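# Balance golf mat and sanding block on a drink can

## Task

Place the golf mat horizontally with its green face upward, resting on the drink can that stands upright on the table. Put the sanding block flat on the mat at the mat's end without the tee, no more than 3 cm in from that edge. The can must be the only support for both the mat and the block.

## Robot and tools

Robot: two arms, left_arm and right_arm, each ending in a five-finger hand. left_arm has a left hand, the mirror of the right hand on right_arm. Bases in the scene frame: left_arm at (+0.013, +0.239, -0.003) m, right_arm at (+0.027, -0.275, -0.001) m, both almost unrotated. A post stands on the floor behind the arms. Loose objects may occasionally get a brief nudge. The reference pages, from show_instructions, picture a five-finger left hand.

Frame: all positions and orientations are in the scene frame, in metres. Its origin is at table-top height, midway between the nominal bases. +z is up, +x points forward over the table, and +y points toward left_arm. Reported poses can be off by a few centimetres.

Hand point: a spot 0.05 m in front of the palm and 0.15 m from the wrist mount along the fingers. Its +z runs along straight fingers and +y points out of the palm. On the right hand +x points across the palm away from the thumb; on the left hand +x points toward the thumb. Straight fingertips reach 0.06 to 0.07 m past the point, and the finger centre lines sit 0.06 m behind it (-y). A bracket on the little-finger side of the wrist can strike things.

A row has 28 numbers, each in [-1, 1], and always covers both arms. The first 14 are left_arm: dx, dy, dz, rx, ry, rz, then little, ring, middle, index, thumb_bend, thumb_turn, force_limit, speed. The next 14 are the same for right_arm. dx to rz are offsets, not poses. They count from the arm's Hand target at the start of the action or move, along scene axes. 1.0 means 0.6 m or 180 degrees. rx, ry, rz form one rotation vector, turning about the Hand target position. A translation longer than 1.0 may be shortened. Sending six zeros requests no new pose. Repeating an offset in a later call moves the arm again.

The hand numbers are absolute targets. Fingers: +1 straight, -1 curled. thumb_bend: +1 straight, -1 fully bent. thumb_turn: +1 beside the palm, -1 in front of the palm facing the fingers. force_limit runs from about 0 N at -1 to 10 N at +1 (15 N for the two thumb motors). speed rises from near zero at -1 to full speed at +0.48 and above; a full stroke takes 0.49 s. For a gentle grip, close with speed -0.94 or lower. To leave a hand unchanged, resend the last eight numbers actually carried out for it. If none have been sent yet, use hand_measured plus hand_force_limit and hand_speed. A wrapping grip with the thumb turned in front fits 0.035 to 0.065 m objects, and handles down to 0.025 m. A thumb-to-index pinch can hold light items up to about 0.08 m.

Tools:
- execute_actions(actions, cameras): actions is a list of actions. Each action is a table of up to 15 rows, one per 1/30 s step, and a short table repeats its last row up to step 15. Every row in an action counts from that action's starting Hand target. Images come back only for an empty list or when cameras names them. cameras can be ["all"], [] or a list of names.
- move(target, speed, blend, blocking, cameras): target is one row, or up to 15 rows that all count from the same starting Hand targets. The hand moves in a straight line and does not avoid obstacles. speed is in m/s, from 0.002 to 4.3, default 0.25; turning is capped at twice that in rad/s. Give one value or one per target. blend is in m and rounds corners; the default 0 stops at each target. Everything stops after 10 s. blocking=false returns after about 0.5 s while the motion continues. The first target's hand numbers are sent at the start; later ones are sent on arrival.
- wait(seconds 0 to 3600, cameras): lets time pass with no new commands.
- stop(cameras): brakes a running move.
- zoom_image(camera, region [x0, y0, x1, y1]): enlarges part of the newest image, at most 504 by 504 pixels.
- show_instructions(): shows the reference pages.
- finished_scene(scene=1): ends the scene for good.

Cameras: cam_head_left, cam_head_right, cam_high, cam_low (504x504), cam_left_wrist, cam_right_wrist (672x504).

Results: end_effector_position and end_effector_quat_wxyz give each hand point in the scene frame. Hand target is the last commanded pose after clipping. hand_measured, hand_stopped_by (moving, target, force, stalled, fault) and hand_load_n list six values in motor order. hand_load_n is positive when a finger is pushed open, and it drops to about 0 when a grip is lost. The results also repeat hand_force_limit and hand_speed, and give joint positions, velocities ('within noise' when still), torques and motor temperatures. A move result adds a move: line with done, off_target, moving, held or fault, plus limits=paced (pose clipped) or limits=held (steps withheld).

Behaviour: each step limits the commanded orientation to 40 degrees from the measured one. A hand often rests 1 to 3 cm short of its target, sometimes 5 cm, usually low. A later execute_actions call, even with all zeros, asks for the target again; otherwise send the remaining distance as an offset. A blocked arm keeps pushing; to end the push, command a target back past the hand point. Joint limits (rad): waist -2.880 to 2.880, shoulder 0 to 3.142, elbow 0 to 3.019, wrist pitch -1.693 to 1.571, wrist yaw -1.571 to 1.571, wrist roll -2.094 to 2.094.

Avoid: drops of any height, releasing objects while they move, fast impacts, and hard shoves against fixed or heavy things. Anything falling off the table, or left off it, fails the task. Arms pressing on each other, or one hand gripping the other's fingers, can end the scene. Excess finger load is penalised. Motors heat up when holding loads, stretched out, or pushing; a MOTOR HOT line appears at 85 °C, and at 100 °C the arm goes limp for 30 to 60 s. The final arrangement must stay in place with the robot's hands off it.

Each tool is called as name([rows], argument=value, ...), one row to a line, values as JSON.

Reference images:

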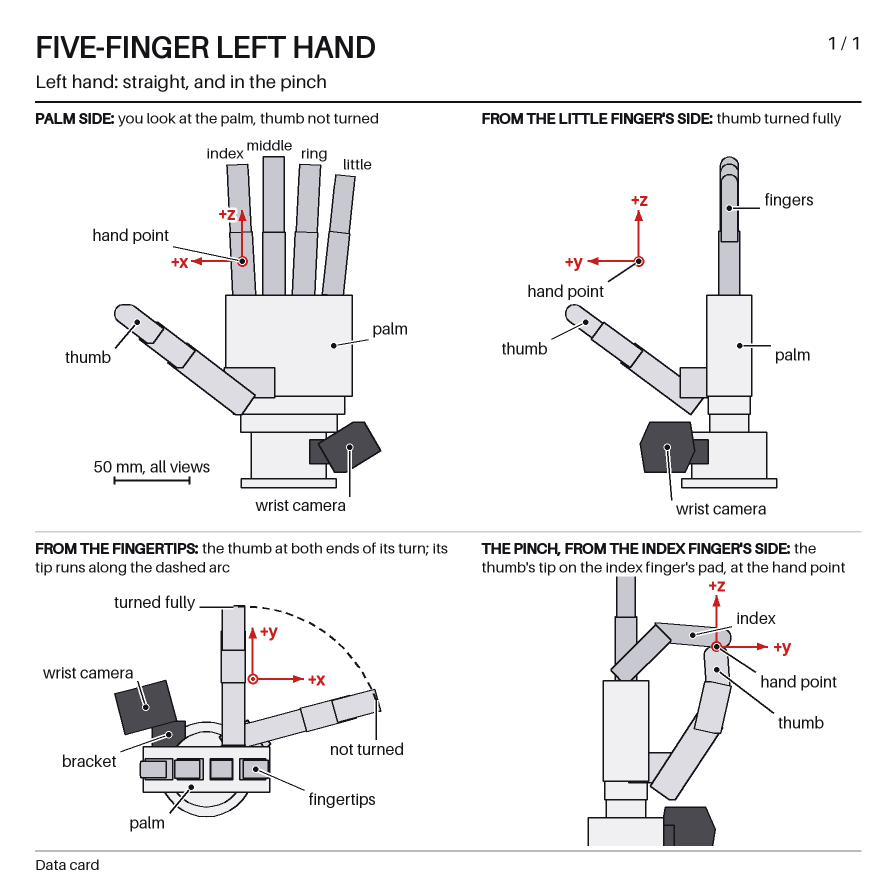

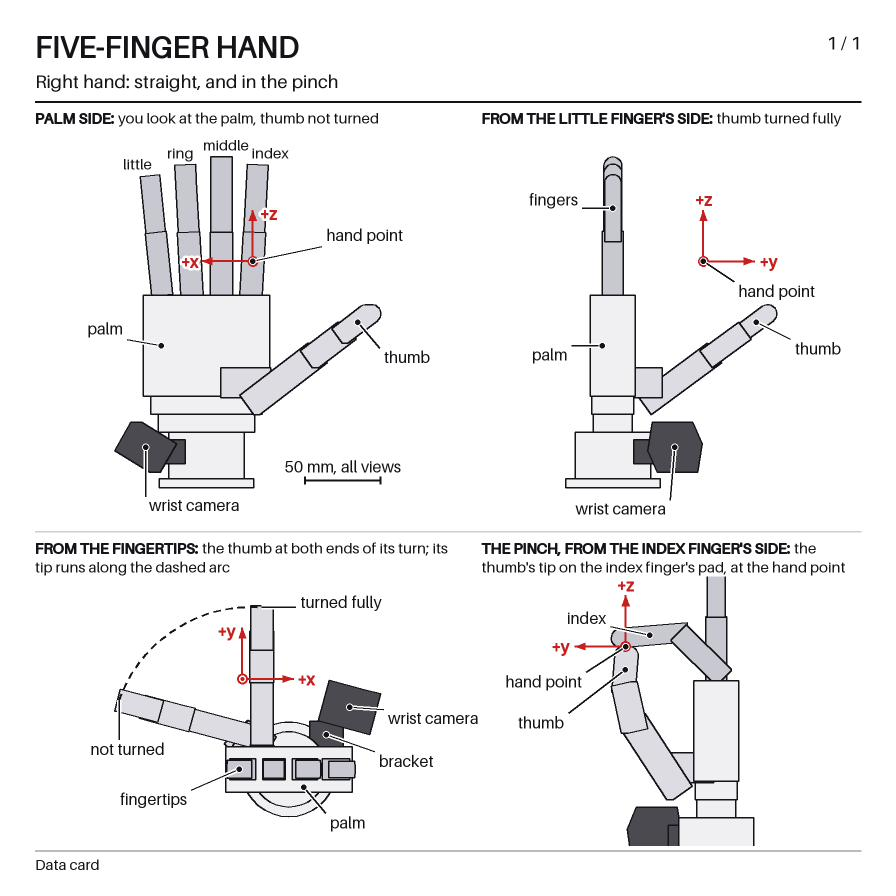

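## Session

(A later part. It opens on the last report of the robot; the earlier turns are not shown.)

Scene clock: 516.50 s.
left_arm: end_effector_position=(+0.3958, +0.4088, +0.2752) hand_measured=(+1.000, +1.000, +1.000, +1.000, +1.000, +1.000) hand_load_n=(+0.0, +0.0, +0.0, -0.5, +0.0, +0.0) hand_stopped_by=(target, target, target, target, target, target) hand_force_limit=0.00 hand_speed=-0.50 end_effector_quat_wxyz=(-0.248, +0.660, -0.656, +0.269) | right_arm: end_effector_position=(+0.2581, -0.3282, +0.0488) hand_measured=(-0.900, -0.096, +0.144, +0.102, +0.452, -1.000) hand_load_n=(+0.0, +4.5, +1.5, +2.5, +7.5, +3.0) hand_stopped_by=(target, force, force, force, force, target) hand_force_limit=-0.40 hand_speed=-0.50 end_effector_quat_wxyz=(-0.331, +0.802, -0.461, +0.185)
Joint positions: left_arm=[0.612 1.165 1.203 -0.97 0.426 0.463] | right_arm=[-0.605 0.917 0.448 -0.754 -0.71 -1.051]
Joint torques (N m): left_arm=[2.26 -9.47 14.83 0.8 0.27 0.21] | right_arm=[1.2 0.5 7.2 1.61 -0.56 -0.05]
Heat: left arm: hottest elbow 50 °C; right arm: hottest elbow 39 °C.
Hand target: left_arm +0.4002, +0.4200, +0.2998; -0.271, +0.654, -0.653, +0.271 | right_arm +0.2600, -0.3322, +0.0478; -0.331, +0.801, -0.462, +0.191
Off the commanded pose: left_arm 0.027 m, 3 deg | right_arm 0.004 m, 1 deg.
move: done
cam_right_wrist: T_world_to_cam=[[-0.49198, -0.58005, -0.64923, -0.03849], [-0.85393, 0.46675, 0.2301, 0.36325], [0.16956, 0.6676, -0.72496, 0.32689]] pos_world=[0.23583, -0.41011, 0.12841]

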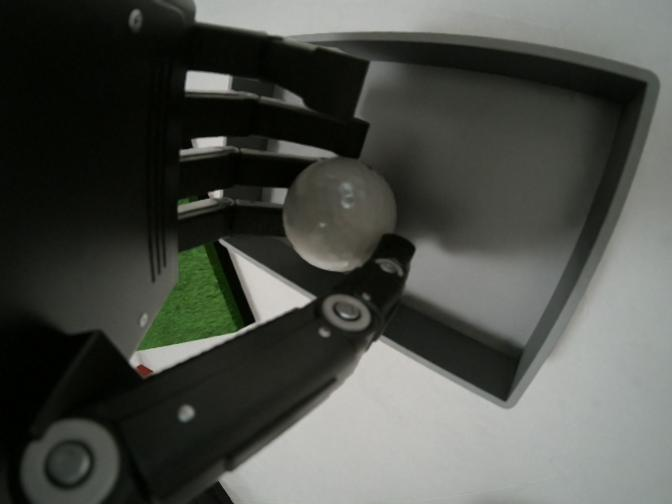

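move(target=[0,0,0,0,0,0,1,1,1,1,1,1,0,-0.5,0,0.0,-0.014,0,0,0,-0.9,-0.9,-0.1,-0.1,0,-1,-0.4,-0.5], cameras=["cam_right_wrist","cam_high","cam_low"], speed=0.05)

Scene clock: 526.87 s.
left_arm: end_effector_position=(+0.3958, +0.4088, +0.2752) hand_measured=(+1.000, +1.000, +1.000, +1.000, +1.000, +1.000) hand_load_n=(+0.0, +0.0, +0.0, +0.0, +0.0, +0.0) hand_stopped_by=(target, target, target, target, target, target) hand_force_limit=0.00 hand_speed=-0.50 end_effector_quat_wxyz=(-0.248, +0.660, -0.656, +0.269) | right_arm: end_effector_position=(+0.2598, -0.3289, +0.0430) hand_measured=(-0.900, -0.096, +0.144, +0.102, +0.454, -1.000) hand_load_n=(+0.0, +4.0, +1.0, +2.5, +7.5, +3.0) hand_stopped_by=(target, force, force, force, force, target) hand_force_limit=-0.40 hand_speed=-0.50 end_effector_quat_wxyz=(-0.332, +0.802, -0.460, +0.188)
Joint positions: left_arm=[0.612 1.165 1.203 -0.97 0.426 0.463] | right_arm=[-0.605 0.93 0.436 -0.722 -0.713 -1.051]
Joint torques (N m): left_arm=[2.32 -9.52 14.82 0.81 0.27 0.2] | right_arm=[0.91 0.03 6.71 1.61 -0.46 -0.05]
Heat: left arm: hottest elbow 50 °C; right arm: hottest elbow 39 °C.
Hand target: left_arm +0.4002, +0.4200, +0.2998; -0.271, +0.654, -0.653, +0.271 | right_arm +0.2599, -0.3322, +0.0394; -0.331, +0.801, -0.462, +0.191
Off the commanded pose: left_arm 0.027 m, 3 deg | right_arm 0.005 m, 0 deg.
move: done
cam_right_wrist: T_world_to_cam=[[-0.48688, -0.5816, -0.65168, -0.04349], [-0.85588, 0.46662, 0.22301, 0.36715], [0.17439, 0.66634, -0.72497, 0.3213]] pos_world=[0.23703, -0.41071, 0.12271]
Images, in order (width x height): cam_high 504x504, cam_low 504x504, cam_right_wrist 672x504.

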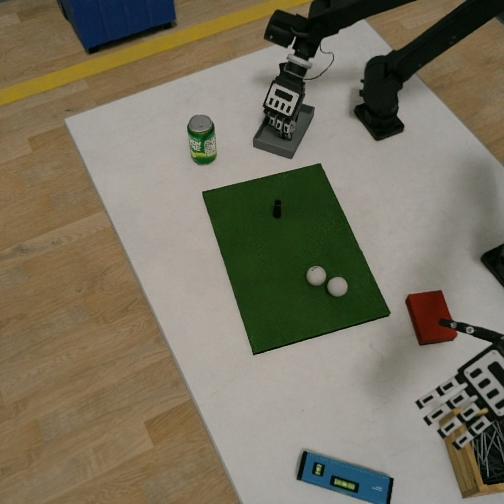

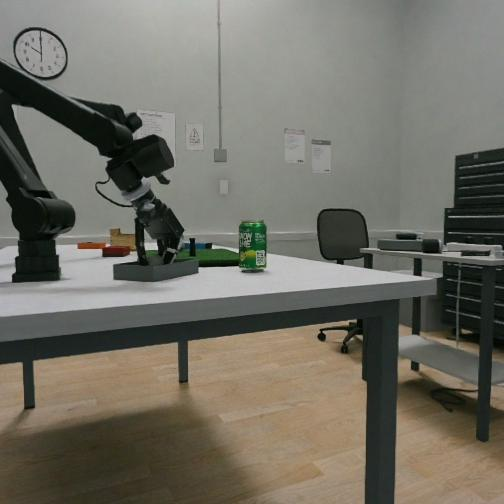

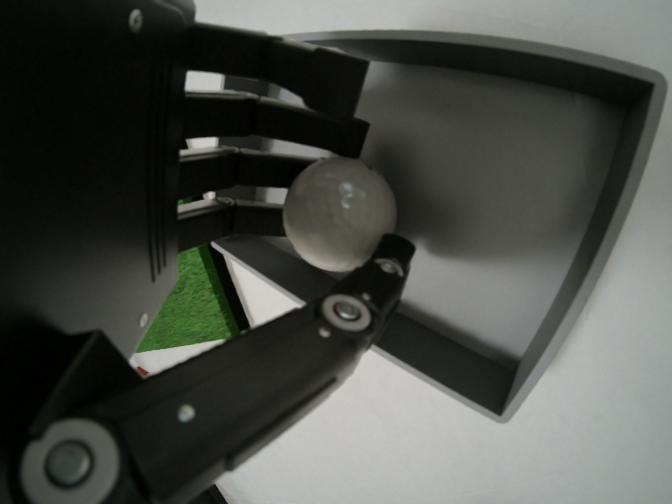

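move(target=[0,0,0,0,0,0,1,1,1,1,1,1,0,-0.5,0,0.0,0,0,0,0,-0.9,0.0,0.3,0.3,0.65,-1,-0.4,-0.7], cameras=["cam_right_wrist"], speed=0.05)

Scene clock: 545.27 s.
left_arm: end_effector_position=(+0.3958, +0.4088, +0.2752) hand_measured=(+1.000, +1.000, +1.000, +1.000, +1.000, +1.000) hand_load_n=(+0.0, +0.0, +0.0, +0.0, +0.0, +0.0) hand_stopped_by=(target, target, target, target, target, target) hand_force_limit=0.00 hand_speed=-0.50 end_effector_quat_wxyz=(-0.248, +0.660, -0.656, +0.269) | right_arm: end_effector_position=(+0.2616, -0.3293, +0.0438) hand_measured=(-0.900, +0.000, +0.300, +0.300, +0.650, -1.000) hand_load_n=(+0.0, +0.0, -2.0, +0.0, +0.0, +0.0) hand_stopped_by=(target, target, target, target, target, target) hand_force_limit=-0.40 hand_speed=-0.70 end_effector_quat_wxyz=(-0.334, +0.802, -0.458, +0.191)
Joint positions: left_arm=[0.612 1.165 1.203 -0.97 0.426 0.463] | right_arm=[-0.605 0.93 0.436 -0.715 -0.719 -1.051]
Joint torques (N m): left_arm=[2.26 -9.47 14.84 0.81 0.27 0.2] | right_arm=[1.49 0.32 6.65 1.32 -0.25 -0.11]
Heat: left arm: hottest elbow 51 °C; right arm: hottest elbow 38 °C.
Hand target: left_arm +0.4002, +0.4200, +0.2998; -0.271, +0.654, -0.653, +0.271 | right_arm +0.2600, -0.3322, +0.0394; -0.331, +0.801, -0.462, +0.191
Off the commanded pose: left_arm 0.027 m, 3 deg | right_arm 0.006 m, 1 deg.
move: done
cam_right_wrist: T_world_to_cam=[[-0.48025, -0.58263, -0.65567, -0.04427], [-0.85853, 0.46538, 0.21529, 0.3694], [0.1797, 0.66631, -0.7237, 0.32027]] pos_world=[0.23833, -0.4111, 0.12322]

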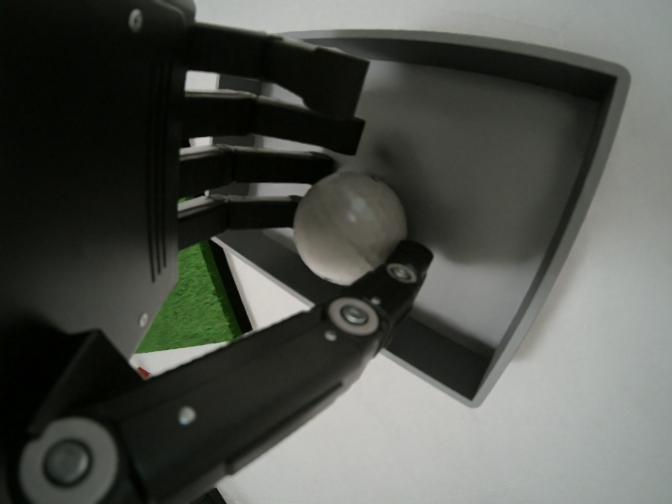

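move([
  [0,0,0,0,0,0,1,1,1,1,1,1,0,-0.5,0,0.0,0.03,0,0,0,-0.9,0.0,0.3,0.3,0.9,-1,-0.4,-0.5],
  [0,0,0,0,0,0,1,1,1,1,1,1,0,-0.5,0,0.0,0.2,0,0,0,-0.9,0.0,0.3,0.3,0.9,-1,-0.4,-0.5],
], cameras=["cam_right_wrist","cam_high"], speed=[0.05,0.2], blend=[0.01,0])

Scene clock: 557.40 s.
left_arm: end_effector_position=(+0.3958, +0.4088, +0.2752) hand_measured=(+1.000, +1.000, +1.000, +1.000, +1.000, +1.000) hand_load_n=(-0.5, +0.0, +0.0, +0.0, +0.0, +0.0) hand_stopped_by=(target, target, target, target, target, target) hand_force_limit=0.00 hand_speed=-0.50 end_effector_quat_wxyz=(-0.248, +0.660, -0.656, +0.269) | right_arm: end_effector_position=(+0.2492, -0.3212, +0.1377) hand_measured=(-0.900, +0.000, +0.300, +0.300, +0.900, -1.000) hand_load_n=(+0.0, +0.0, +0.0, +0.0, +0.0, +0.0) hand_stopped_by=(target, target, target, target, target, target) hand_force_limit=-0.40 hand_speed=-0.50 end_effector_quat_wxyz=(-0.334, +0.800, -0.470, +0.166)
Joint positions: left_arm=[0.612 1.165 1.203 -0.97 0.426 0.463] | right_arm=[-0.605 0.802 0.643 -1.103 -0.711 -1.046]
Joint torques (N m): left_arm=[2.32 -9.58 14.84 0.8 0.27 0.2] | right_arm=[1.14 -1.2 12.03 0.64 -0.56 -0.09]
Heat: left arm: hottest elbow 51 °C; right arm: hottest elbow 38 °C.
Hand target: left_arm +0.4002, +0.4200, +0.2998; -0.271, +0.654, -0.653, +0.271 | right_arm +0.2599, -0.3321, +0.1593; -0.331, +0.801, -0.462, +0.191
Off the commanded pose: left_arm 0.027 m, 3 deg | right_arm 0.027 m, 3 deg.
move: off_target (right_arm); blend cut to 0.009 m at target 1
cam_right_wrist: T_world_to_cam=[[-0.51477, -0.56078, -0.64848, 0.03071], [-0.84423, 0.46328, 0.26953, 0.32297], [0.14928, 0.68622, -0.71191, 0.39741]] pos_world=[0.22914, -0.40512, 0.21579]
Images, in order (width x height): cam_high 504x504, cam_right_wrist 672x504.

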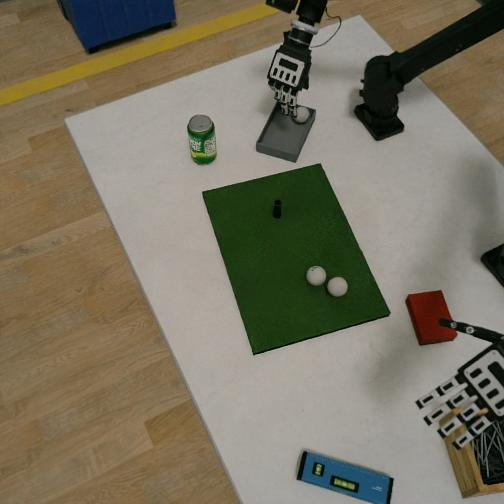

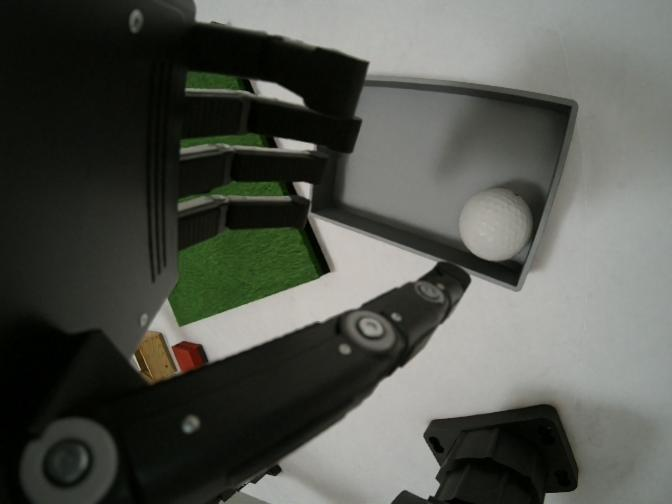

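move(target=[0,0,0,0,0,0,1,1,1,1,1,1,0,-0.5,0.257,0.704,-0.045,0,0,0,-0.9,0.3,0.6,0.6,0.7,-1,-0.4,-0.5], cameras=["cam_right_wrist"], speed=0.3)

Scene clock: 575.00 s.
left_arm: end_effector_position=(+0.3958, +0.4088, +0.2752) hand_measured=(+1.000, +1.000, +1.000, +1.000, +1.000, +1.000) hand_load_n=(+0.0, +0.0, +0.0, +0.0, +0.0, +0.0) hand_stopped_by=(target, target, target, target, target, target) hand_force_limit=0.00 hand_speed=-0.50 end_effector_quat_wxyz=(-0.248, +0.660, -0.656, +0.269) | right_arm: end_effector_position=(+0.3948, +0.0703, +0.1035) hand_measured=(-0.900, +0.300, +0.600, +0.600, +0.700, -1.000) hand_load_n=(+0.0, +0.0, +0.0, +0.0, +0.0, +0.0) hand_stopped_by=(target, target, target, target, target, target) hand_force_limit=-0.40 hand_speed=-0.50 end_effector_quat_wxyz=(-0.299, +0.814, -0.463, +0.181)
Joint positions: left_arm=[0.612 1.165 1.203 -0.97 0.426 0.463] | right_arm=[0.782 1.408 0.954 -0.414 0.146 0.143]
Joint torques (N m): left_arm=[2.32 -9.58 14.83 0.79 0.28 0.2] | right_arm=[1.73 -7.36 12.27 2.06 0.24 0.06]
Heat: left arm: hottest elbow 51 °C; right arm: hottest elbow 42 °C.
Hand target: left_arm +0.4002, +0.4200, +0.2998; -0.271, +0.654, -0.653, +0.271 | right_arm +0.4142, +0.0903, +0.1326; -0.331, +0.801, -0.462, +0.191
Off the commanded pose: left_arm 0.027 m, 3 deg | right_arm 0.040 m, 4 deg.
move: off_target (right_arm)
cam_right_wrist: T_world_to_cam=[[-0.51816, -0.61281, -0.59664, 0.30259], [-0.84361, 0.48108, 0.23851, 0.27544], [0.14087, 0.62691, -0.76625, 0.09589]] pos_world=[0.37564, -0.00719, 0.18832]

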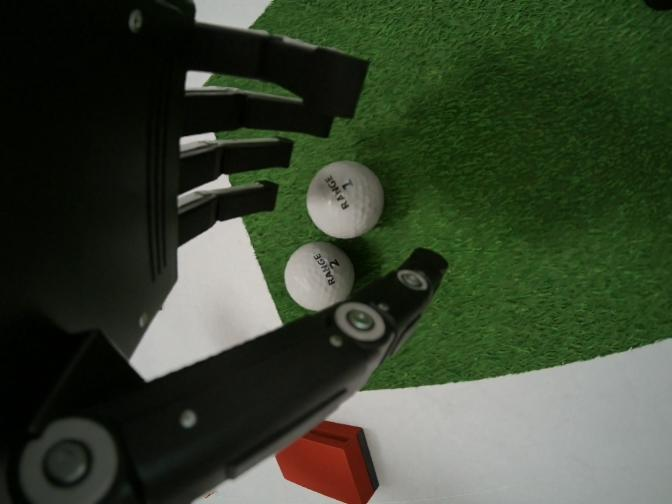

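move(target=[0,0,0,0,0,0,1,1,1,1,1,1,0,-0.5,-0.005,-0.002,-0.045,0,0,0,-0.9,0.3,0.6,0.6,0.7,-1,-0.4,-0.5], cameras=["cam_right_wrist"], speed=0.15)

Scene clock: 592.97 s.
left_arm: end_effector_position=(+0.3958, +0.4088, +0.2752) hand_measured=(+1.000, +1.000, +1.000, +1.000, +1.000, +1.000) hand_load_n=(+0.0, -0.5, +0.0, +0.0, +0.0, +0.0) hand_stopped_by=(target, target, target, target, target, target) hand_force_limit=0.00 hand_speed=-0.50 end_effector_quat_wxyz=(-0.248, +0.660, -0.656, +0.269) | right_arm: end_effector_position=(+0.4076, +0.0814, +0.1010) hand_measured=(-0.900, +0.300, +0.600, +0.600, +0.700, -1.000) hand_load_n=(+0.0, +0.0, +0.0, +0.0, +0.0, +0.0) hand_stopped_by=(target, target, target, target, target, target) hand_force_limit=-0.40 hand_speed=-0.50 end_effector_quat_wxyz=(-0.320, +0.805, -0.462, +0.189)
Joint positions: left_arm=[0.612 1.165 1.203 -0.97 0.426 0.463] | right_arm=[0.782 1.434 0.954 -0.341 0.148 0.146]
Joint torques (N m): left_arm=[2.26 -9.47 14.83 0.81 0.27 0.2] | right_arm=[2.14 -6.59 8.27 2.56 0.24 0.09]
Heat: left arm: hottest elbow 51 °C; right arm: hottest elbow 42 °C.
Hand target: left_arm +0.4002, +0.4200, +0.2998; -0.271, +0.654, -0.653, +0.271 | right_arm +0.4112, +0.0891, +0.1055; -0.331, +0.801, -0.462, +0.191
Off the commanded pose: left_arm 0.027 m, 3 deg | right_arm 0.010 m, 1 deg.
move: done
cam_right_wrist: T_world_to_cam=[[-0.49846, -0.59135, -0.63391, 0.30855], [-0.85011, 0.47668, 0.2238, 0.28597], [0.16983, 0.65045, -0.74032, 0.06879]] pos_world=[0.38523, 0.0014, 0.18252]

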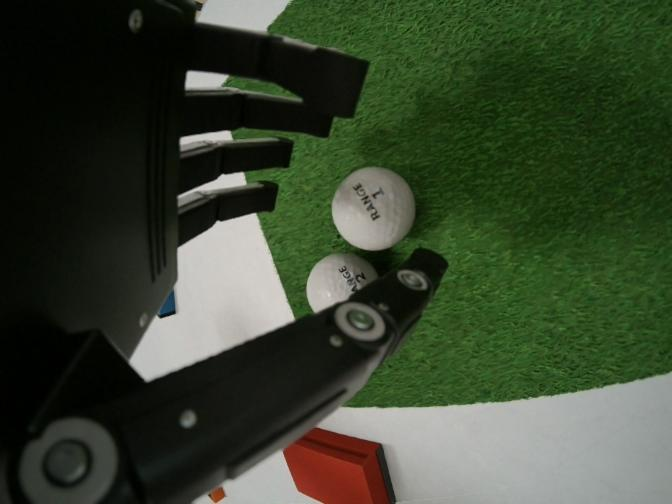

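move([
  [0,0,0,0,0,0,1,1,1,1,1,1,0,-0.5,0,-0.002,-0.083,0,0,0,-0.9,0.3,0.6,0.6,0.7,-1,-0.4,-0.5],
], cameras=["cam_right_wrist"], speed=0.1)

Scene clock: 613.27 s.
left_arm: end_effector_position=(+0.3958, +0.4088, +0.2752) hand_measured=(+1.000, +1.000, +1.000, +1.000, +1.000, +1.000) hand_load_n=(+0.0, +0.0, +0.0, +0.0, +0.0, +0.0) hand_stopped_by=(target, target, target, target, target, target) hand_force_limit=0.00 hand_speed=-0.50 end_effector_quat_wxyz=(-0.248, +0.660, -0.656, +0.269) | right_arm: end_effector_position=(+0.4110, +0.0842, +0.0569) hand_measured=(-0.900, +0.300, +0.600, +0.600, +0.700, -1.000) hand_load_n=(+0.5, +0.0, +0.0, +0.0, +0.0, +0.0) hand_stopped_by=(target, target, target, target, target, target) hand_force_limit=-0.40 hand_speed=-0.50 end_effector_quat_wxyz=(-0.326, +0.803, -0.462, +0.191)
Joint positions: left_arm=[0.612 1.165 1.203 -0.97 0.426 0.463] | right_arm=[0.782 1.507 0.893 -0.194 0.149 0.146]
Joint torques (N m): left_arm=[2.37 -9.47 14.86 0.8 0.27 0.2] | right_arm=[1.2 -7.12 7.09 2.18 0.15 0.09]
Heat: left arm: hottest elbow 51 °C; right arm: hottest elbow 40 °C.
Hand target: left_arm +0.4002, +0.4200, +0.2998; -0.271, +0.654, -0.653, +0.271 | right_arm +0.4111, +0.0878, +0.0557; -0.331, +0.801, -0.462, +0.191
Off the commanded pose: left_arm 0.027 m, 3 deg | right_arm 0.004 m, 1 deg.
move: done
cam_right_wrist: T_world_to_cam=[[-0.49251, -0.586, -0.64346, 0.28167], [-0.85205, 0.47532, 0.21929, 0.29856], [0.17735, 0.65626, -0.7334, 0.02979]] pos_world=[0.38783, 0.0036, 0.13762]

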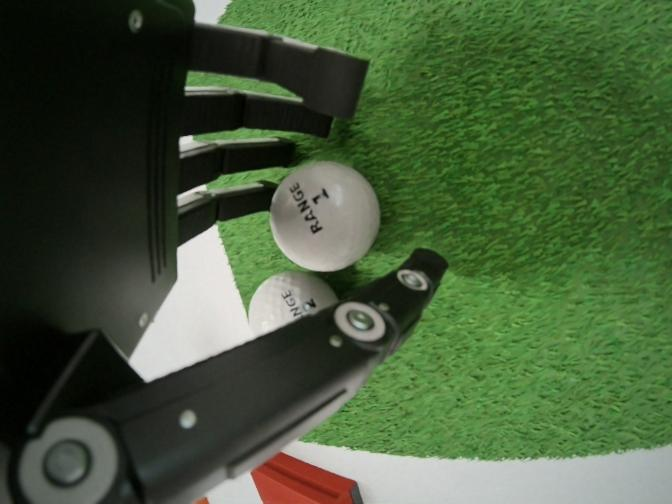

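move([
  [0,0,0,0,0,0,1,1,1,1,1,1,0,-0.5,0,0,0,0,0,0,-0.9,0.3,0.1,0.1,0.3,-1,-0.4,-0.85],
  [0,0,0,0,0,0,1,1,1,1,1,1,0,-0.5,0,0,0,0,0,0,-0.9,0.3,-0.1,-0.1,-0.1,-1,-0.4,-0.85],
], cameras=["cam_right_wrist"], speed=0.1)

Scene clock: 627.37 s.
left_arm: end_effector_position=(+0.3958, +0.4088, +0.2752) hand_measured=(+1.000, +1.000, +1.000, +1.000, +1.000, +1.000) hand_load_n=(+0.0, +0.0, +0.0, +0.0, +0.0, +0.0) hand_stopped_by=(target, target, target, target, target, target) hand_force_limit=0.00 hand_speed=-0.50 end_effector_quat_wxyz=(-0.248, +0.660, -0.656, +0.269) | right_arm: end_effector_position=(+0.4122, +0.0854, +0.0580) hand_measured=(-0.900, +0.300, +0.130, +0.116, +0.460, -1.000) hand_load_n=(+0.0, +0.0, +3.0, +4.0, +6.5, +0.0) hand_stopped_by=(target, target, force, force, force, target) hand_force_limit=-0.40 hand_speed=-0.85 end_effector_quat_wxyz=(-0.329, +0.801, -0.461, +0.192)
Joint positions: left_arm=[0.612 1.165 1.203 -0.97 0.426 0.463] | right_arm=[0.782 1.507 0.893 -0.187 0.149 0.146]
Joint torques (N m): left_arm=[2.37 -9.52 14.84 0.83 0.27 0.2] | right_arm=[2.55 -7.06 7.02 1.87 0.16 0.08]
Heat: left arm: hottest elbow 51 °C; right arm: hottest elbow 39 °C.
Hand target: left_arm +0.4002, +0.4200, +0.2998; -0.271, +0.654, -0.653, +0.271 | right_arm +0.4111, +0.0879, +0.0557; -0.331, +0.801, -0.462, +0.191
Off the commanded pose: left_arm 0.027 m, 3 deg | right_arm 0.004 m, 0 deg.
move: done
cam_right_wrist: T_world_to_cam=[[-0.48903, -0.58292, -0.64889, 0.28218], [-0.85322, 0.47426, 0.21699, 0.29958], [0.18126, 0.65976, -0.72929, 0.02745]] pos_world=[0.38862, 0.00429, 0.13812]

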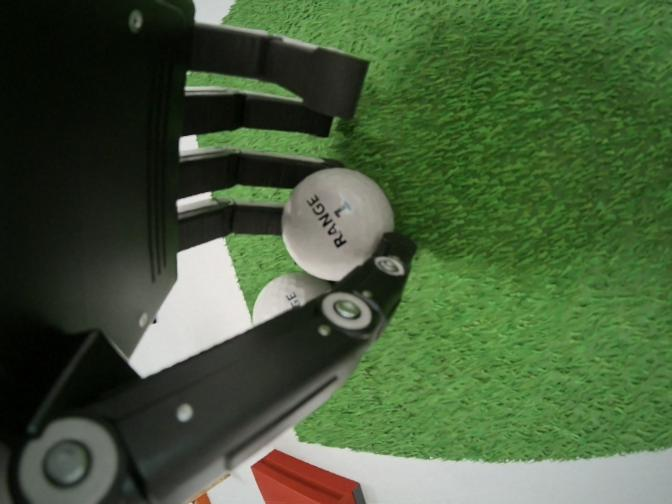

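move([
  [0,0,0,0,0,0,1,1,1,1,1,1,0,-0.5,0,0,0.18,0,0,0,-0.9,0.3,-0.1,-0.1,-0.1,-1,-0.4,-0.85],
  [0,0,0,0,0,0,1,1,1,1,1,1,0,-0.5,-0.208,-0.692,0.13,0,0,0,-0.9,0.3,-0.1,-0.1,-0.1,-1,-0.4,-0.5],
], cameras=["cam_right_wrist"], speed=[0.15,0.25], blend=[0.02,0])

Scene clock: 664.93 s.
left_arm: end_effector_position=(+0.3958, +0.4088, +0.2752) hand_measured=(+1.000, +1.000, +1.000, +1.000, +1.000, +1.000) hand_load_n=(+0.0, +0.0, +0.0, +0.0, +0.0, +0.0) hand_stopped_by=(target, target, target, target, target, target) hand_force_limit=0.00 hand_speed=-0.50 end_effector_quat_wxyz=(-0.248, +0.660, -0.656, +0.269) | right_arm: end_effector_position=(+0.2736, -0.3162, +0.1144) hand_measured=(-0.900, +0.300, +0.130, +0.116, +0.460, -1.000) hand_load_n=(+0.0, +0.0, +3.0, +4.0, +7.0, +0.0) hand_stopped_by=(target, target, force, force, force, target) hand_force_limit=-0.40 hand_speed=-0.50 end_effector_quat_wxyz=(-0.331, +0.802, -0.467, +0.171)
Joint positions: left_arm=[0.612 1.165 1.203 -0.97 0.426 0.463] | right_arm=[-0.517 0.856 0.601 -0.93 -0.676 -0.944]
Joint torques (N m): left_arm=[2.32 -9.47 14.84 0.8 0.27 0.21] | right_arm=[1.38 0.15 11.71 0.72 -0.57 -0.04]
Heat: left arm: hottest elbow 52 °C; right arm: hottest elbow 38 °C.
Hand target: left_arm +0.4002, +0.4200, +0.2998; -0.271, +0.654, -0.653, +0.271 | right_arm +0.2863, -0.3273, +0.1337; -0.331, +0.801, -0.462, +0.191
Off the commanded pose: left_arm 0.027 m, 3 deg | right_arm 0.026 m, 2 deg.
move: off_target (right_arm); target 2's new numbers were sent with right_arm's hand 0.026 m and 2 deg from that target
cam_right_wrist: T_world_to_cam=[[-0.50921, -0.56952, -0.64526, 0.02631], [-0.84717, 0.46383, 0.25916, 0.34974], [0.15169, 0.67861, -0.71866, 0.37146]] pos_world=[0.25334, -0.39931, 0.19329]

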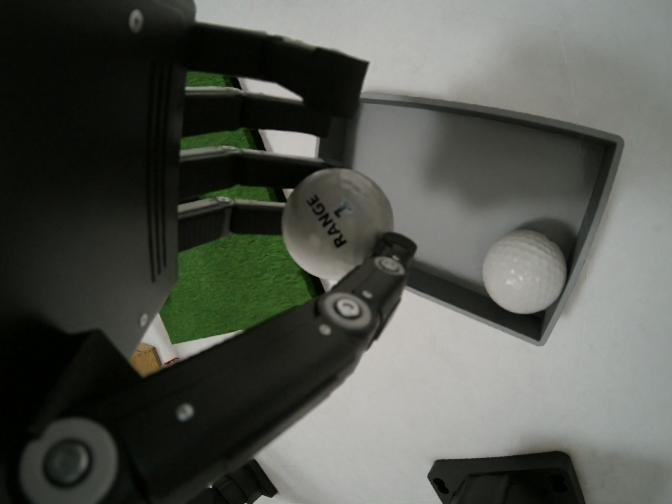

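move([
  [0,0,0,0,0,0,1,1,1,1,1,1,0,-0.5,-0.0055,0.002,-0.0895,0,0,0,-0.9,0.3,-0.1,-0.1,-0.1,-1,-0.4,-0.5],
  [0,0,0,0,0,0,1,1,1,1,1,1,0,-0.5,-0.0055,0.002,-0.151,0,0,0,-0.9,0.3,-0.1,-0.1,-0.1,-1,-0.4,-0.5],
], cameras=["cam_right_wrist"], speed=[0.12,0.06])

Scene clock: 677.83 s.
left_arm: end_effector_position=(+0.3958, +0.4088, +0.2752) hand_measured=(+1.000, +1.000, +1.000, +1.000, +1.000, +1.000) hand_load_n=(+0.0, +0.0, +0.0, +0.0, +0.0, +0.0) hand_stopped_by=(target, target, target, target, target, target) hand_force_limit=0.00 hand_speed=-0.50 end_effector_quat_wxyz=(-0.248, +0.660, -0.656, +0.269) | right_arm: end_effector_position=(+0.2808, -0.3218, +0.0441) hand_measured=(-0.900, +0.300, +0.130, +0.116, +0.460, -1.000) hand_load_n=(+0.0, +0.0, +3.0, +4.0, +6.5, +0.0) hand_stopped_by=(target, target, force, force, force, target) hand_force_limit=-0.40 hand_speed=-0.50 end_effector_quat_wxyz=(-0.331, +0.802, -0.462, +0.184)
Joint positions: left_arm=[0.612 1.165 1.203 -0.97 0.426 0.463] | right_arm=[-0.521 0.972 0.457 -0.645 -0.679 -0.95]
Joint torques (N m): left_arm=[2.37 -9.41 14.84 0.83 0.28 0.21] | right_arm=[0.21 -0.79 6.98 1.65 -0.53 -0.01]
Heat: left arm: hottest elbow 52 °C; right arm: hottest elbow 38 °C.
Hand target: left_arm +0.4002, +0.4200, +0.2998; -0.271, +0.654, -0.653, +0.271 | right_arm +0.2831, -0.3262, +0.0432; -0.331, +0.801, -0.462, +0.191
Off the commanded pose: left_arm 0.027 m, 3 deg | right_arm 0.005 m, 1 deg.
move: done
cam_right_wrist: T_world_to_cam=[[-0.49309, -0.57941, -0.64896, -0.02611], [-0.85349, 0.4667, 0.23182, 0.3806], [0.16855, 0.66819, -0.72465, 0.31585]] pos_world=[0.25873, -0.40381, 0.12371]

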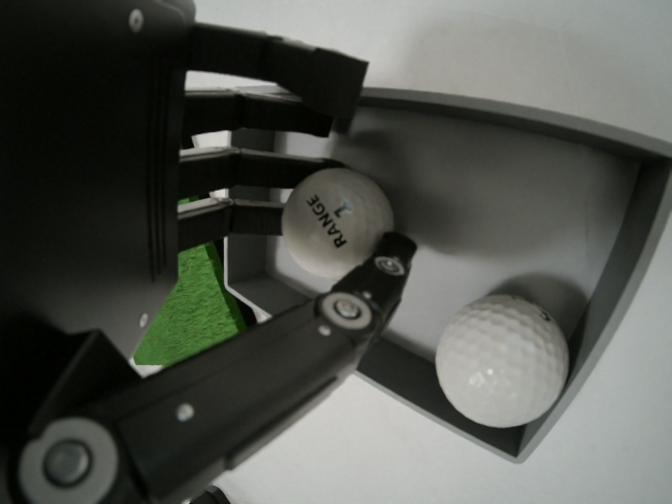

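move([
  [0,0,0,0,0,0,1,1,1,1,1,1,0,-0.5,0,0,-0.013,0,0,0,-0.9,0.3,-0.1,-0.1,-0.1,-1,-0.4,-0.5],
  [0,0,0,0,0,0,1,1,1,1,1,1,0,-0.5,0,0,-0.013,0,0,0,-0.9,0.3,0.25,0.25,0.8,-1,-0.4,-0.7],
  [0,0,0,0,0,0,1,1,1,1,1,1,0,-0.5,0,0,0.02,0,0,0,-0.9,0.3,0.3,0.3,0.85,-1,-0.4,-0.5],
  [0,0,0,0,0,0,1,1,1,1,1,1,0,-0.5,0,0,0.15,0,0,0,-0.9,0.3,0.3,0.3,0.85,-1,-0.4,-0.5],
], cameras=["cam_right_wrist"], speed=[0.05,0.05,0.05,0.2])

Scene clock: 701.07 s.
left_arm: end_effector_position=(+0.3958, +0.4088, +0.2752) hand_measured=(+1.000, +1.000, +1.000, +1.000, +1.000, +1.000) hand_load_n=(+0.0, +0.0, +0.0, +0.0, +0.0, -0.5) hand_stopped_by=(target, target, target, target, target, target) hand_force_limit=0.00 hand_speed=-0.50 end_effector_quat_wxyz=(-0.248, +0.660, -0.656, +0.269) | right_arm: end_effector_position=(+0.2705, -0.3153, +0.1122) hand_measured=(-0.900, +0.300, +0.300, +0.300, +0.850, -1.000) hand_load_n=(+0.0, +0.0, +0.0, +0.0, +0.0, +0.0) hand_stopped_by=(target, target, target, target, target, target) hand_force_limit=-0.40 hand_speed=-0.50 end_effector_quat_wxyz=(-0.332, +0.801, -0.470, +0.168)
Joint positions: left_arm=[0.612 1.165 1.203 -0.97 0.426 0.463] | right_arm=[-0.522 0.854 0.595 -0.936 -0.68 -0.947]
Joint torques (N m): left_arm=[2.37 -9.52 14.84 0.79 0.27 0.2] | right_arm=[0.79 -0.73 11.74 0.77 -0.5 -0.1]
Heat: left arm: hottest elbow 52 °C; right arm: hottest elbow 39 °C.
Hand target: left_arm +0.4002, +0.4200, +0.2998; -0.271, +0.654, -0.653, +0.271 | right_arm +0.2830, -0.3262, +0.1331; -0.330, +0.801, -0.462, +0.191
Off the commanded pose: left_arm 0.027 m, 3 deg | right_arm 0.027 m, 3 deg.
move: off_target (right_arm); target 3's new numbers were sent with right_arm's hand 0.015 m and 1 deg from that target
cam_right_wrist: T_world_to_cam=[[-0.51399, -0.56448, -0.64589, 0.02676], [-0.84476, 0.46387, 0.26685, 0.3458], [0.14898, 0.68278, -0.71527, 0.37144]] pos_world=[0.25054, -0.39891, 0.19069]

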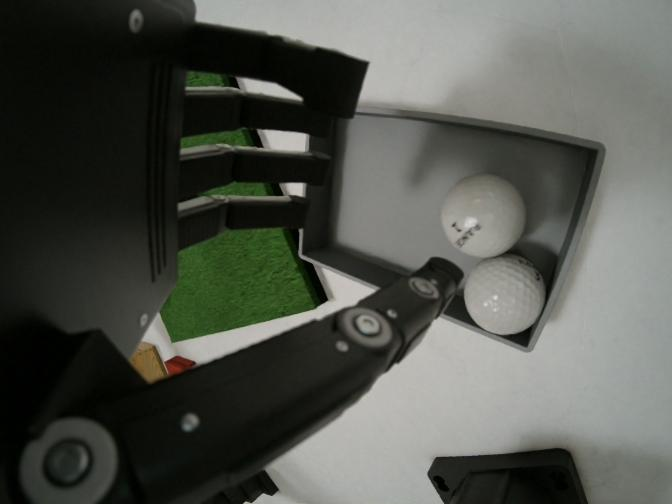

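move([
  [0,0,0,0,0,0,1,1,1,1,1,1,0,-0.5,0.177,0.777,0.01,0,0,0,-0.9,0.3,0.6,0.6,0.7,-1,-0.4,-0.5],
  [0,0,0,0,0,0,1,1,1,1,1,1,0,-0.5,0.177,0.777,-0.04,0,0,0,-0.9,0.3,0.6,0.6,0.7,-1,-0.4,-0.5],
], cameras=["cam_right_wrist"], speed=[0.3,0.1])

Scene clock: 719.80 s.
left_arm: end_effector_position=(+0.3958, +0.4088, +0.2752) hand_measured=(+1.000, +1.000, +1.000, +1.000, +1.000, +1.000) hand_load_n=(+0.0, +0.0, +0.0, +0.0, +0.0, +0.0) hand_stopped_by=(target, target, target, target, target, target) hand_force_limit=0.00 hand_speed=-0.50 end_effector_quat_wxyz=(-0.248, +0.660, -0.656, +0.269) | right_arm: end_effector_position=(+0.3842, +0.1318, +0.1025) hand_measured=(-0.900, +0.300, +0.600, +0.600, +0.700, -1.000) hand_load_n=(+0.0, +0.0, +0.0, +0.0, +0.0, +0.0) hand_stopped_by=(target, target, target, target, target, target) hand_force_limit=-0.40 hand_speed=-0.50 end_effector_quat_wxyz=(-0.318, +0.807, -0.461, +0.189)
Joint positions: left_arm=[0.612 1.165 1.203 -0.97 0.426 0.463] | right_arm=[0.902 1.484 1.017 -0.375 0.229 0.232]
Joint torques (N m): left_arm=[2.37 -9.58 14.84 0.8 0.28 0.2] | right_arm=[1.32 -7.06 8.79 2.09 0.25 0.08]
Heat: left arm: hottest elbow 52 °C; right arm: hottest elbow 40 °C.
Hand target: left_arm +0.4002, +0.4200, +0.2998; -0.271, +0.654, -0.653, +0.271 | right_arm +0.3892, +0.1400, +0.1092; -0.331, +0.801, -0.462, +0.191
Off the commanded pose: left_arm 0.027 m, 3 deg | right_arm 0.012 m, 2 deg.
move: off_target (right_arm)
cam_right_wrist: T_world_to_cam=[[-0.49747, -0.59633, -0.63001, 0.32758], [-0.85129, 0.47527, 0.22234, 0.24253], [0.16683, 0.64693, -0.74408, 0.04309]] pos_world=[0.36223, 0.0522, 0.18452]

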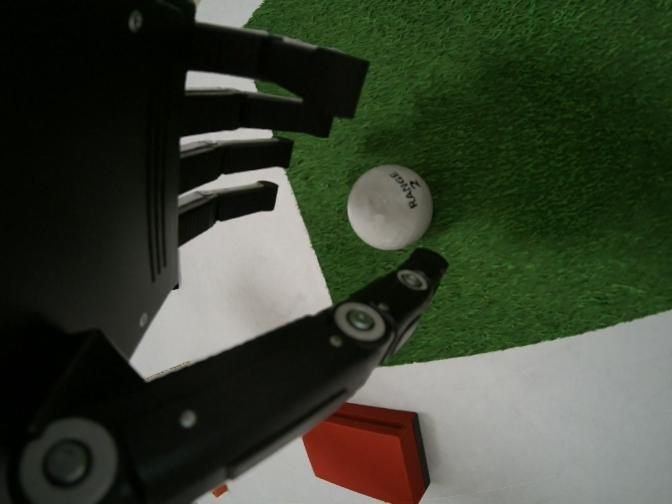

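move([
  [0,0,0,0,0,0,1,1,1,1,1,1,0,-0.5,-0.0095,-0.016,-0.0887,0,0,0,-0.9,0.3,0.6,0.6,0.7,-1,-0.4,-0.5],
  [0,0,0,0,0,0,1,1,1,1,1,1,0,-0.5,-0.0095,-0.016,-0.0887,0,0,0,-0.9,0.3,0.1,0.1,0.3,-1,-0.4,-0.85],
  [0,0,0,0,0,0,1,1,1,1,1,1,0,-0.5,-0.0095,-0.016,-0.0887,0,0,0,-0.9,0.3,-0.1,-0.1,-0.1,-1,-0.4,-0.85],
], cameras=["cam_right_wrist"], speed=0.1)

Scene clock: 741.00 s.
left_arm: end_effector_position=(+0.3958, +0.4088, +0.2752) hand_measured=(+1.000, +1.000, +1.000, +1.000, +1.000, +1.000) hand_load_n=(+0.0, +0.0, +0.0, +0.0, +0.0, -0.5) hand_stopped_by=(target, target, target, target, target, target) hand_force_limit=0.00 hand_speed=-0.50 end_effector_quat_wxyz=(-0.248, +0.660, -0.656, +0.269) | right_arm: end_effector_position=(+0.3824, +0.1297, +0.0576) hand_measured=(-0.900, +0.300, +0.132, +0.116, +0.460, -1.000) hand_load_n=(+0.0, +0.0, +4.5, +2.0, +6.5, +0.5) hand_stopped_by=(target, target, force, force, force, target) hand_force_limit=-0.40 hand_speed=-0.85 end_effector_quat_wxyz=(-0.328, +0.802, -0.460, +0.191)
Joint positions: left_arm=[0.612 1.165 1.203 -0.97 0.426 0.463] | right_arm=[0.902 1.534 0.927 -0.211 0.23 0.232]
Joint torques (N m): left_arm=[2.37 -9.35 14.84 0.79 0.28 0.2] | right_arm=[1.55 -7.82 7.16 2 0.15 -0.02]
Heat: left arm: hottest elbow 52 °C; right arm: hottest elbow 39 °C.
Hand target: left_arm +0.4002, +0.4200, +0.2998; -0.271, +0.654, -0.653, +0.271 | right_arm +0.3834, +0.1304, +0.0560; -0.331, +0.801, -0.462, +0.191
Off the commanded pose: left_arm 0.027 m, 3 deg | right_arm 0.002 m, 0 deg.
move: done
cam_right_wrist: T_world_to_cam=[[-0.48792, -0.58531, -0.64757, 0.29309], [-0.85449, 0.4718, 0.21739, 0.254], [0.17828, 0.65941, -0.73034, 0.00457]] pos_world=[0.35923, 0.0487, 0.13792]

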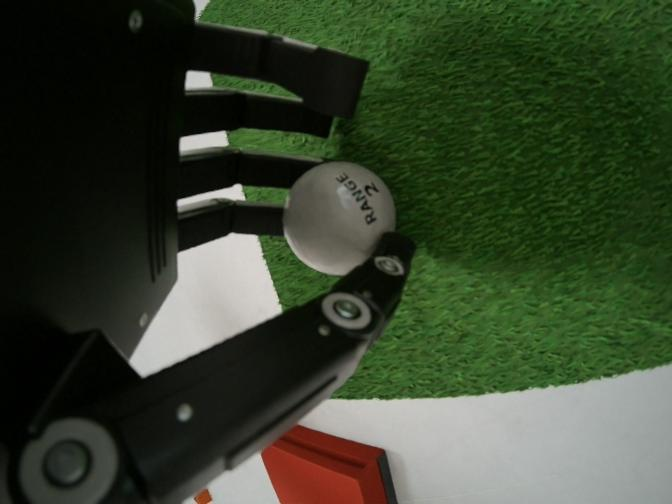

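move([
  [0,0,0,0,0,0,1,1,1,1,1,1,0,-0.5,0,0,0.18,0,0,0,-0.9,0.3,-0.1,-0.1,-0.1,-1,-0.4,-0.85],
  [0,0,0,0,0,0,1,1,1,1,1,1,0,-0.5,-0.2007,-0.7015,0.13,0,0,0.0556,-0.9,0.3,-0.1,-0.1,-0.1,-1,-0.4,-0.5],
], cameras=["cam_right_wrist"], speed=[0.15,0.25], blend=[0.02,0])

Scene clock: 770.10 s.
left_arm: end_effector_position=(+0.3958, +0.4088, +0.2752) hand_measured=(+1.000, +1.000, +1.000, +1.000, +1.000, +1.000) hand_load_n=(+0.0, +0.0, +0.0, +0.0, +0.0, -0.5) hand_stopped_by=(target, target, target, target, target, target) hand_force_limit=0.00 hand_speed=-0.50 end_effector_quat_wxyz=(-0.248, +0.660, -0.656, +0.269) | right_arm: end_effector_position=(+0.2487, -0.2801, +0.1135) hand_measured=(-0.900, +0.300, +0.132, +0.116, +0.460, -1.000) hand_load_n=(+0.5, +0.0, +4.0, +2.5, +6.0, +0.5) hand_stopped_by=(target, target, force, force, force, target) hand_force_limit=-0.40 hand_speed=-0.50 end_effector_quat_wxyz=(-0.346, +0.839, -0.396, +0.140)
Joint positions: left_arm=[0.612 1.165 1.203 -0.97 0.426 0.463] | right_arm=[-0.433 0.794 0.576 -1.04 -0.711 -1.055]
Joint torques (N m): left_arm=[2.37 -9.35 14.84 0.79 0.27 0.21] | right_arm=[0.97 0.09 11.97 0.83 -0.65 -0.04]
Heat: left arm: hottest elbow 52 °C; right arm: hottest elbow 39 °C.
Hand target: left_arm +0.4002, +0.4200, +0.2998; -0.271, +0.654, -0.653, +0.271 | right_arm +0.2631, -0.2905, +0.1341; -0.346, +0.838, -0.390, +0.162
Off the commanded pose: left_arm 0.027 m, 3 deg | right_arm 0.027 m, 3 deg.
move: off_target (right_arm); target 2's new numbers were sent with right_arm's hand 0.027 m and 3 deg from that target
cam_right_wrist: T_world_to_cam=[[-0.40238, -0.64724, -0.64743, -0.01448], [-0.91498, 0.30753, 0.26123, 0.28504], [0.03003, 0.6975, -0.71595, 0.3854]] pos_world=[0.24341, -0.36585, 0.19209]

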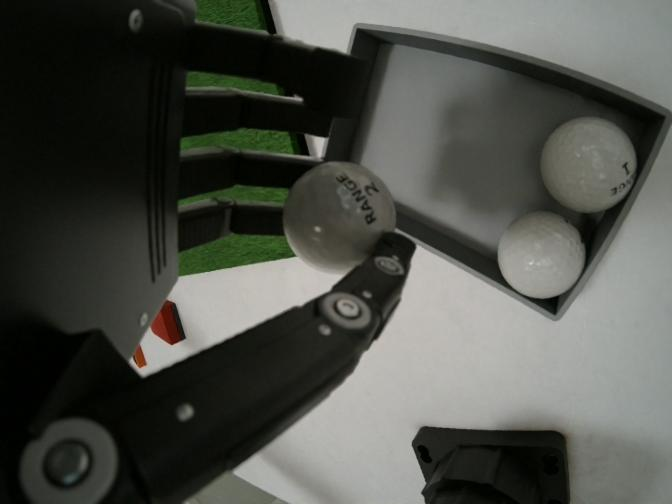

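move([
  [0,0,0,0,0,0,1,1,1,1,1,1,0,-0.5,0.0115,-0.026,-0.06,0,0,0,-0.9,0.3,-0.1,-0.1,-0.1,-1,-0.4,-0.5],
  [0,0,0,0,0,0,1,1,1,1,1,1,0,-0.5,0.0115,-0.026,-0.162,0,0,0,-0.9,0.3,-0.1,-0.1,-0.1,-1,-0.4,-0.5],
], cameras=["cam_right_wrist"], speed=[0.12,0.08])

Scene clock: 785.93 s.
left_arm: end_effector_position=(+0.3958, +0.4088, +0.2752) hand_measured=(+1.000, +1.000, +1.000, +1.000, +1.000, +1.000) hand_load_n=(+0.0, +0.0, +0.0, +0.0, +0.0, +0.0) hand_stopped_by=(target, target, target, target, target, target) hand_force_limit=0.00 hand_speed=-0.50 end_effector_quat_wxyz=(-0.248, +0.660, -0.656, +0.269) | right_arm: end_effector_position=(+0.2706, -0.3032, +0.0425) hand_measured=(-0.900, +0.300, +0.132, +0.114, +0.460, -1.000) hand_load_n=(+0.0, +0.0, +3.5, +2.0, +6.5, +0.5) hand_stopped_by=(target, target, force, force, force, target) hand_force_limit=-0.40 hand_speed=-0.50 end_effector_quat_wxyz=(-0.348, +0.839, -0.387, +0.161)
Joint positions: left_arm=[0.612 1.165 1.203 -0.97 0.426 0.463] | right_arm=[-0.485 0.983 0.464 -0.736 -0.734 -1.119]
Joint torques (N m): left_arm=[2.37 -9.52 14.84 0.8 0.28 0.2] | right_arm=[1.26 -0.21 6.45 1.65 -0.34 -0.01]
Heat: left arm: hottest elbow 52 °C; right arm: hottest elbow 42 °C.
Hand target: left_arm +0.4002, +0.4200, +0.2998; -0.271, +0.654, -0.653, +0.271 | right_arm +0.2699, -0.3061, +0.0367; -0.346, +0.838, -0.390, +0.161
Off the commanded pose: left_arm 0.027 m, 3 deg | right_arm 0.006 m, 0 deg.
move: done
cam_right_wrist: T_world_to_cam=[[-0.37405, -0.65746, -0.65408, -0.07712], [-0.92546, 0.31027, 0.21737, 0.33625], [0.06004, 0.68664, -0.72452, 0.33891]] pos_world=[0.26199, -0.38774, 0.12202]

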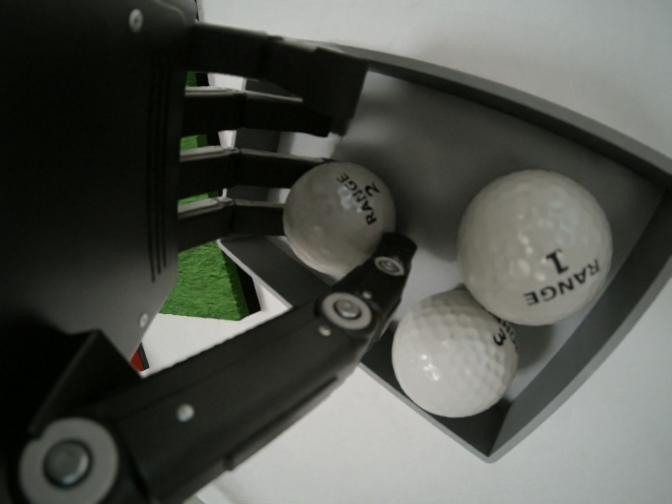

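move([
  [0,0,0,0,0,0,1,1,1,1,1,1,0,-0.5,0,0,0,0,0,0,-0.9,0.3,0.25,0.25,0.65,-1,-0.4,-0.7],
  [0,0,0,0,0,0,1,1,1,1,1,1,0,-0.5,0,0,0.04,0,0,0,-0.9,0.3,0.3,0.3,0.8,-1,-0.4,-0.5],
  [0,0,0,0,0,0,1,1,1,1,1,1,0,-0.5,0,0,0.25,0,0,0,-0.9,0.3,0.3,0.3,0.85,-1,-0.4,-0.5],
], cameras=["all"], speed=[0.05,0.05,0.2])

Scene clock: 797.63 s.
left_arm: end_effector_position=(+0.3958, +0.4088, +0.2752) hand_measured=(+1.000, +1.000, +1.000, +1.000, +1.000, +1.000) hand_load_n=(+0.0, +0.0, +0.0, +0.0, +0.0, +0.0) hand_stopped_by=(target, target, target, target, target, target) hand_force_limit=0.00 hand_speed=-0.50 end_effector_quat_wxyz=(-0.248, +0.660, -0.656, +0.269) | right_arm: end_effector_position=(+0.2586, -0.2970, +0.1651) hand_measured=(-0.900, +0.300, +0.300, +0.300, +0.850, -1.000) hand_load_n=(+0.0, +0.0, +0.0, +0.0, +0.0, +0.5) hand_stopped_by=(target, target, target, target, target, target) hand_force_limit=-0.40 hand_speed=-0.50 end_effector_quat_wxyz=(-0.349, +0.837, -0.399, +0.137)
Joint positions: left_arm=[0.612 1.165 1.203 -0.97 0.426 0.463] | right_arm=[-0.486 0.84 0.734 -1.202 -0.73 -1.114]
Joint torques (N m): left_arm=[2.37 -9.52 14.84 0.8 0.28 0.2] | right_arm=[1.96 -0.38 11.99 0.66 -0.56 -0.08]
Heat: left arm: hottest elbow 53 °C; right arm: hottest elbow 41 °C.
Hand target: left_arm +0.4002, +0.4200, +0.2998; -0.271, +0.654, -0.653, +0.271 | right_arm +0.2699, -0.3061, +0.1867; -0.346, +0.838, -0.390, +0.161
Off the commanded pose: left_arm 0.027 m, 3 deg | right_arm 0.026 m, 3 deg.
move: off_target (right_arm); target 2's new numbers were sent with right_arm's hand 0.021 m and 2 deg from that target; target 3's new numbers were sent with right_arm's hand 0.026 m and 3 deg from that target
cam_left_wrist: T_world_to_cam=[[0.68984, -0.26267, 0.67463, -0.35296], [-0.55998, -0.78421, 0.26727, 0.46128], [0.45884, -0.56216, -0.68807, 0.35173]] pos_world=[0.34041, 0.46676, 0.35684]
cam_right_wrist: T_world_to_cam=[[-0.4091, -0.63928, -0.65112, 0.01664], [-0.91203, 0.30922, 0.26942, 0.28415], [0.0291, 0.70406, -0.70955, 0.43494]] pos_world=[0.25331, -0.38345, 0.24289]

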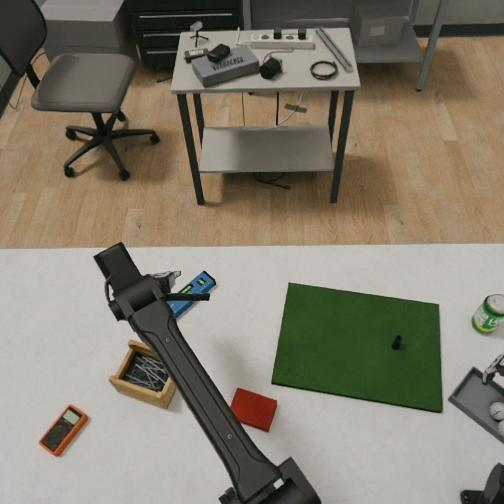

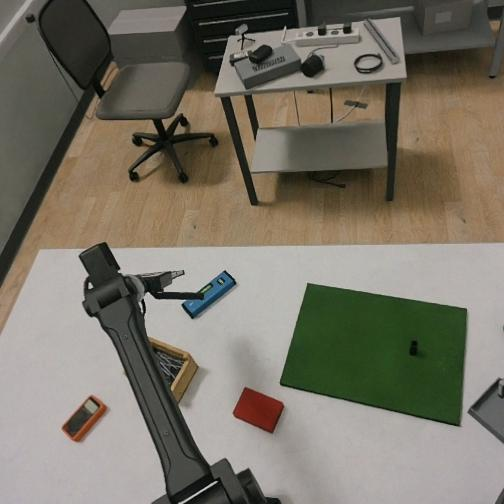

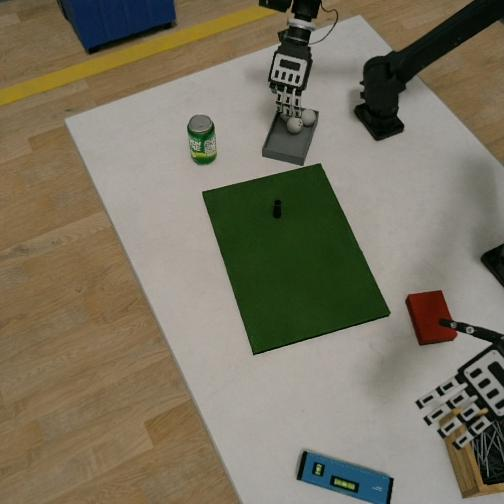

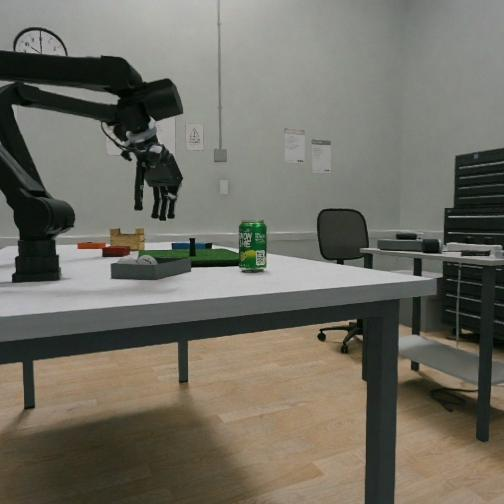

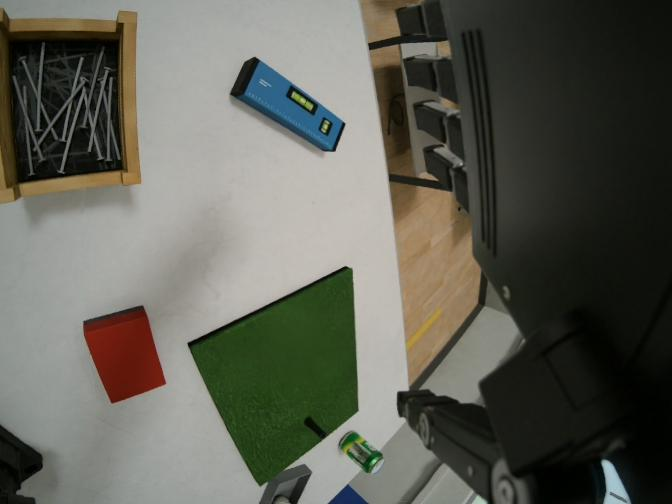

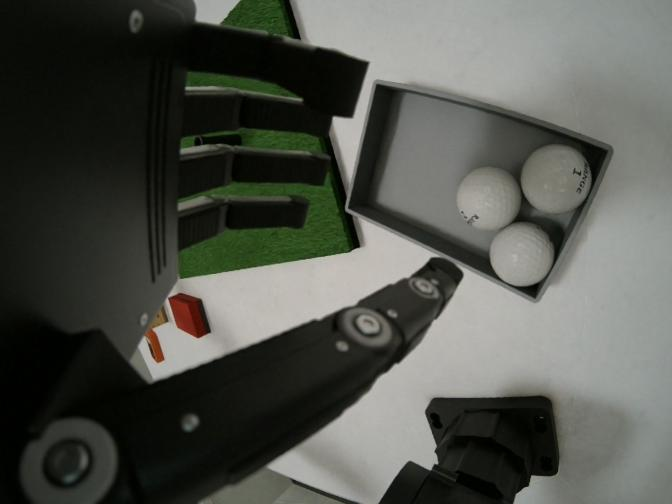

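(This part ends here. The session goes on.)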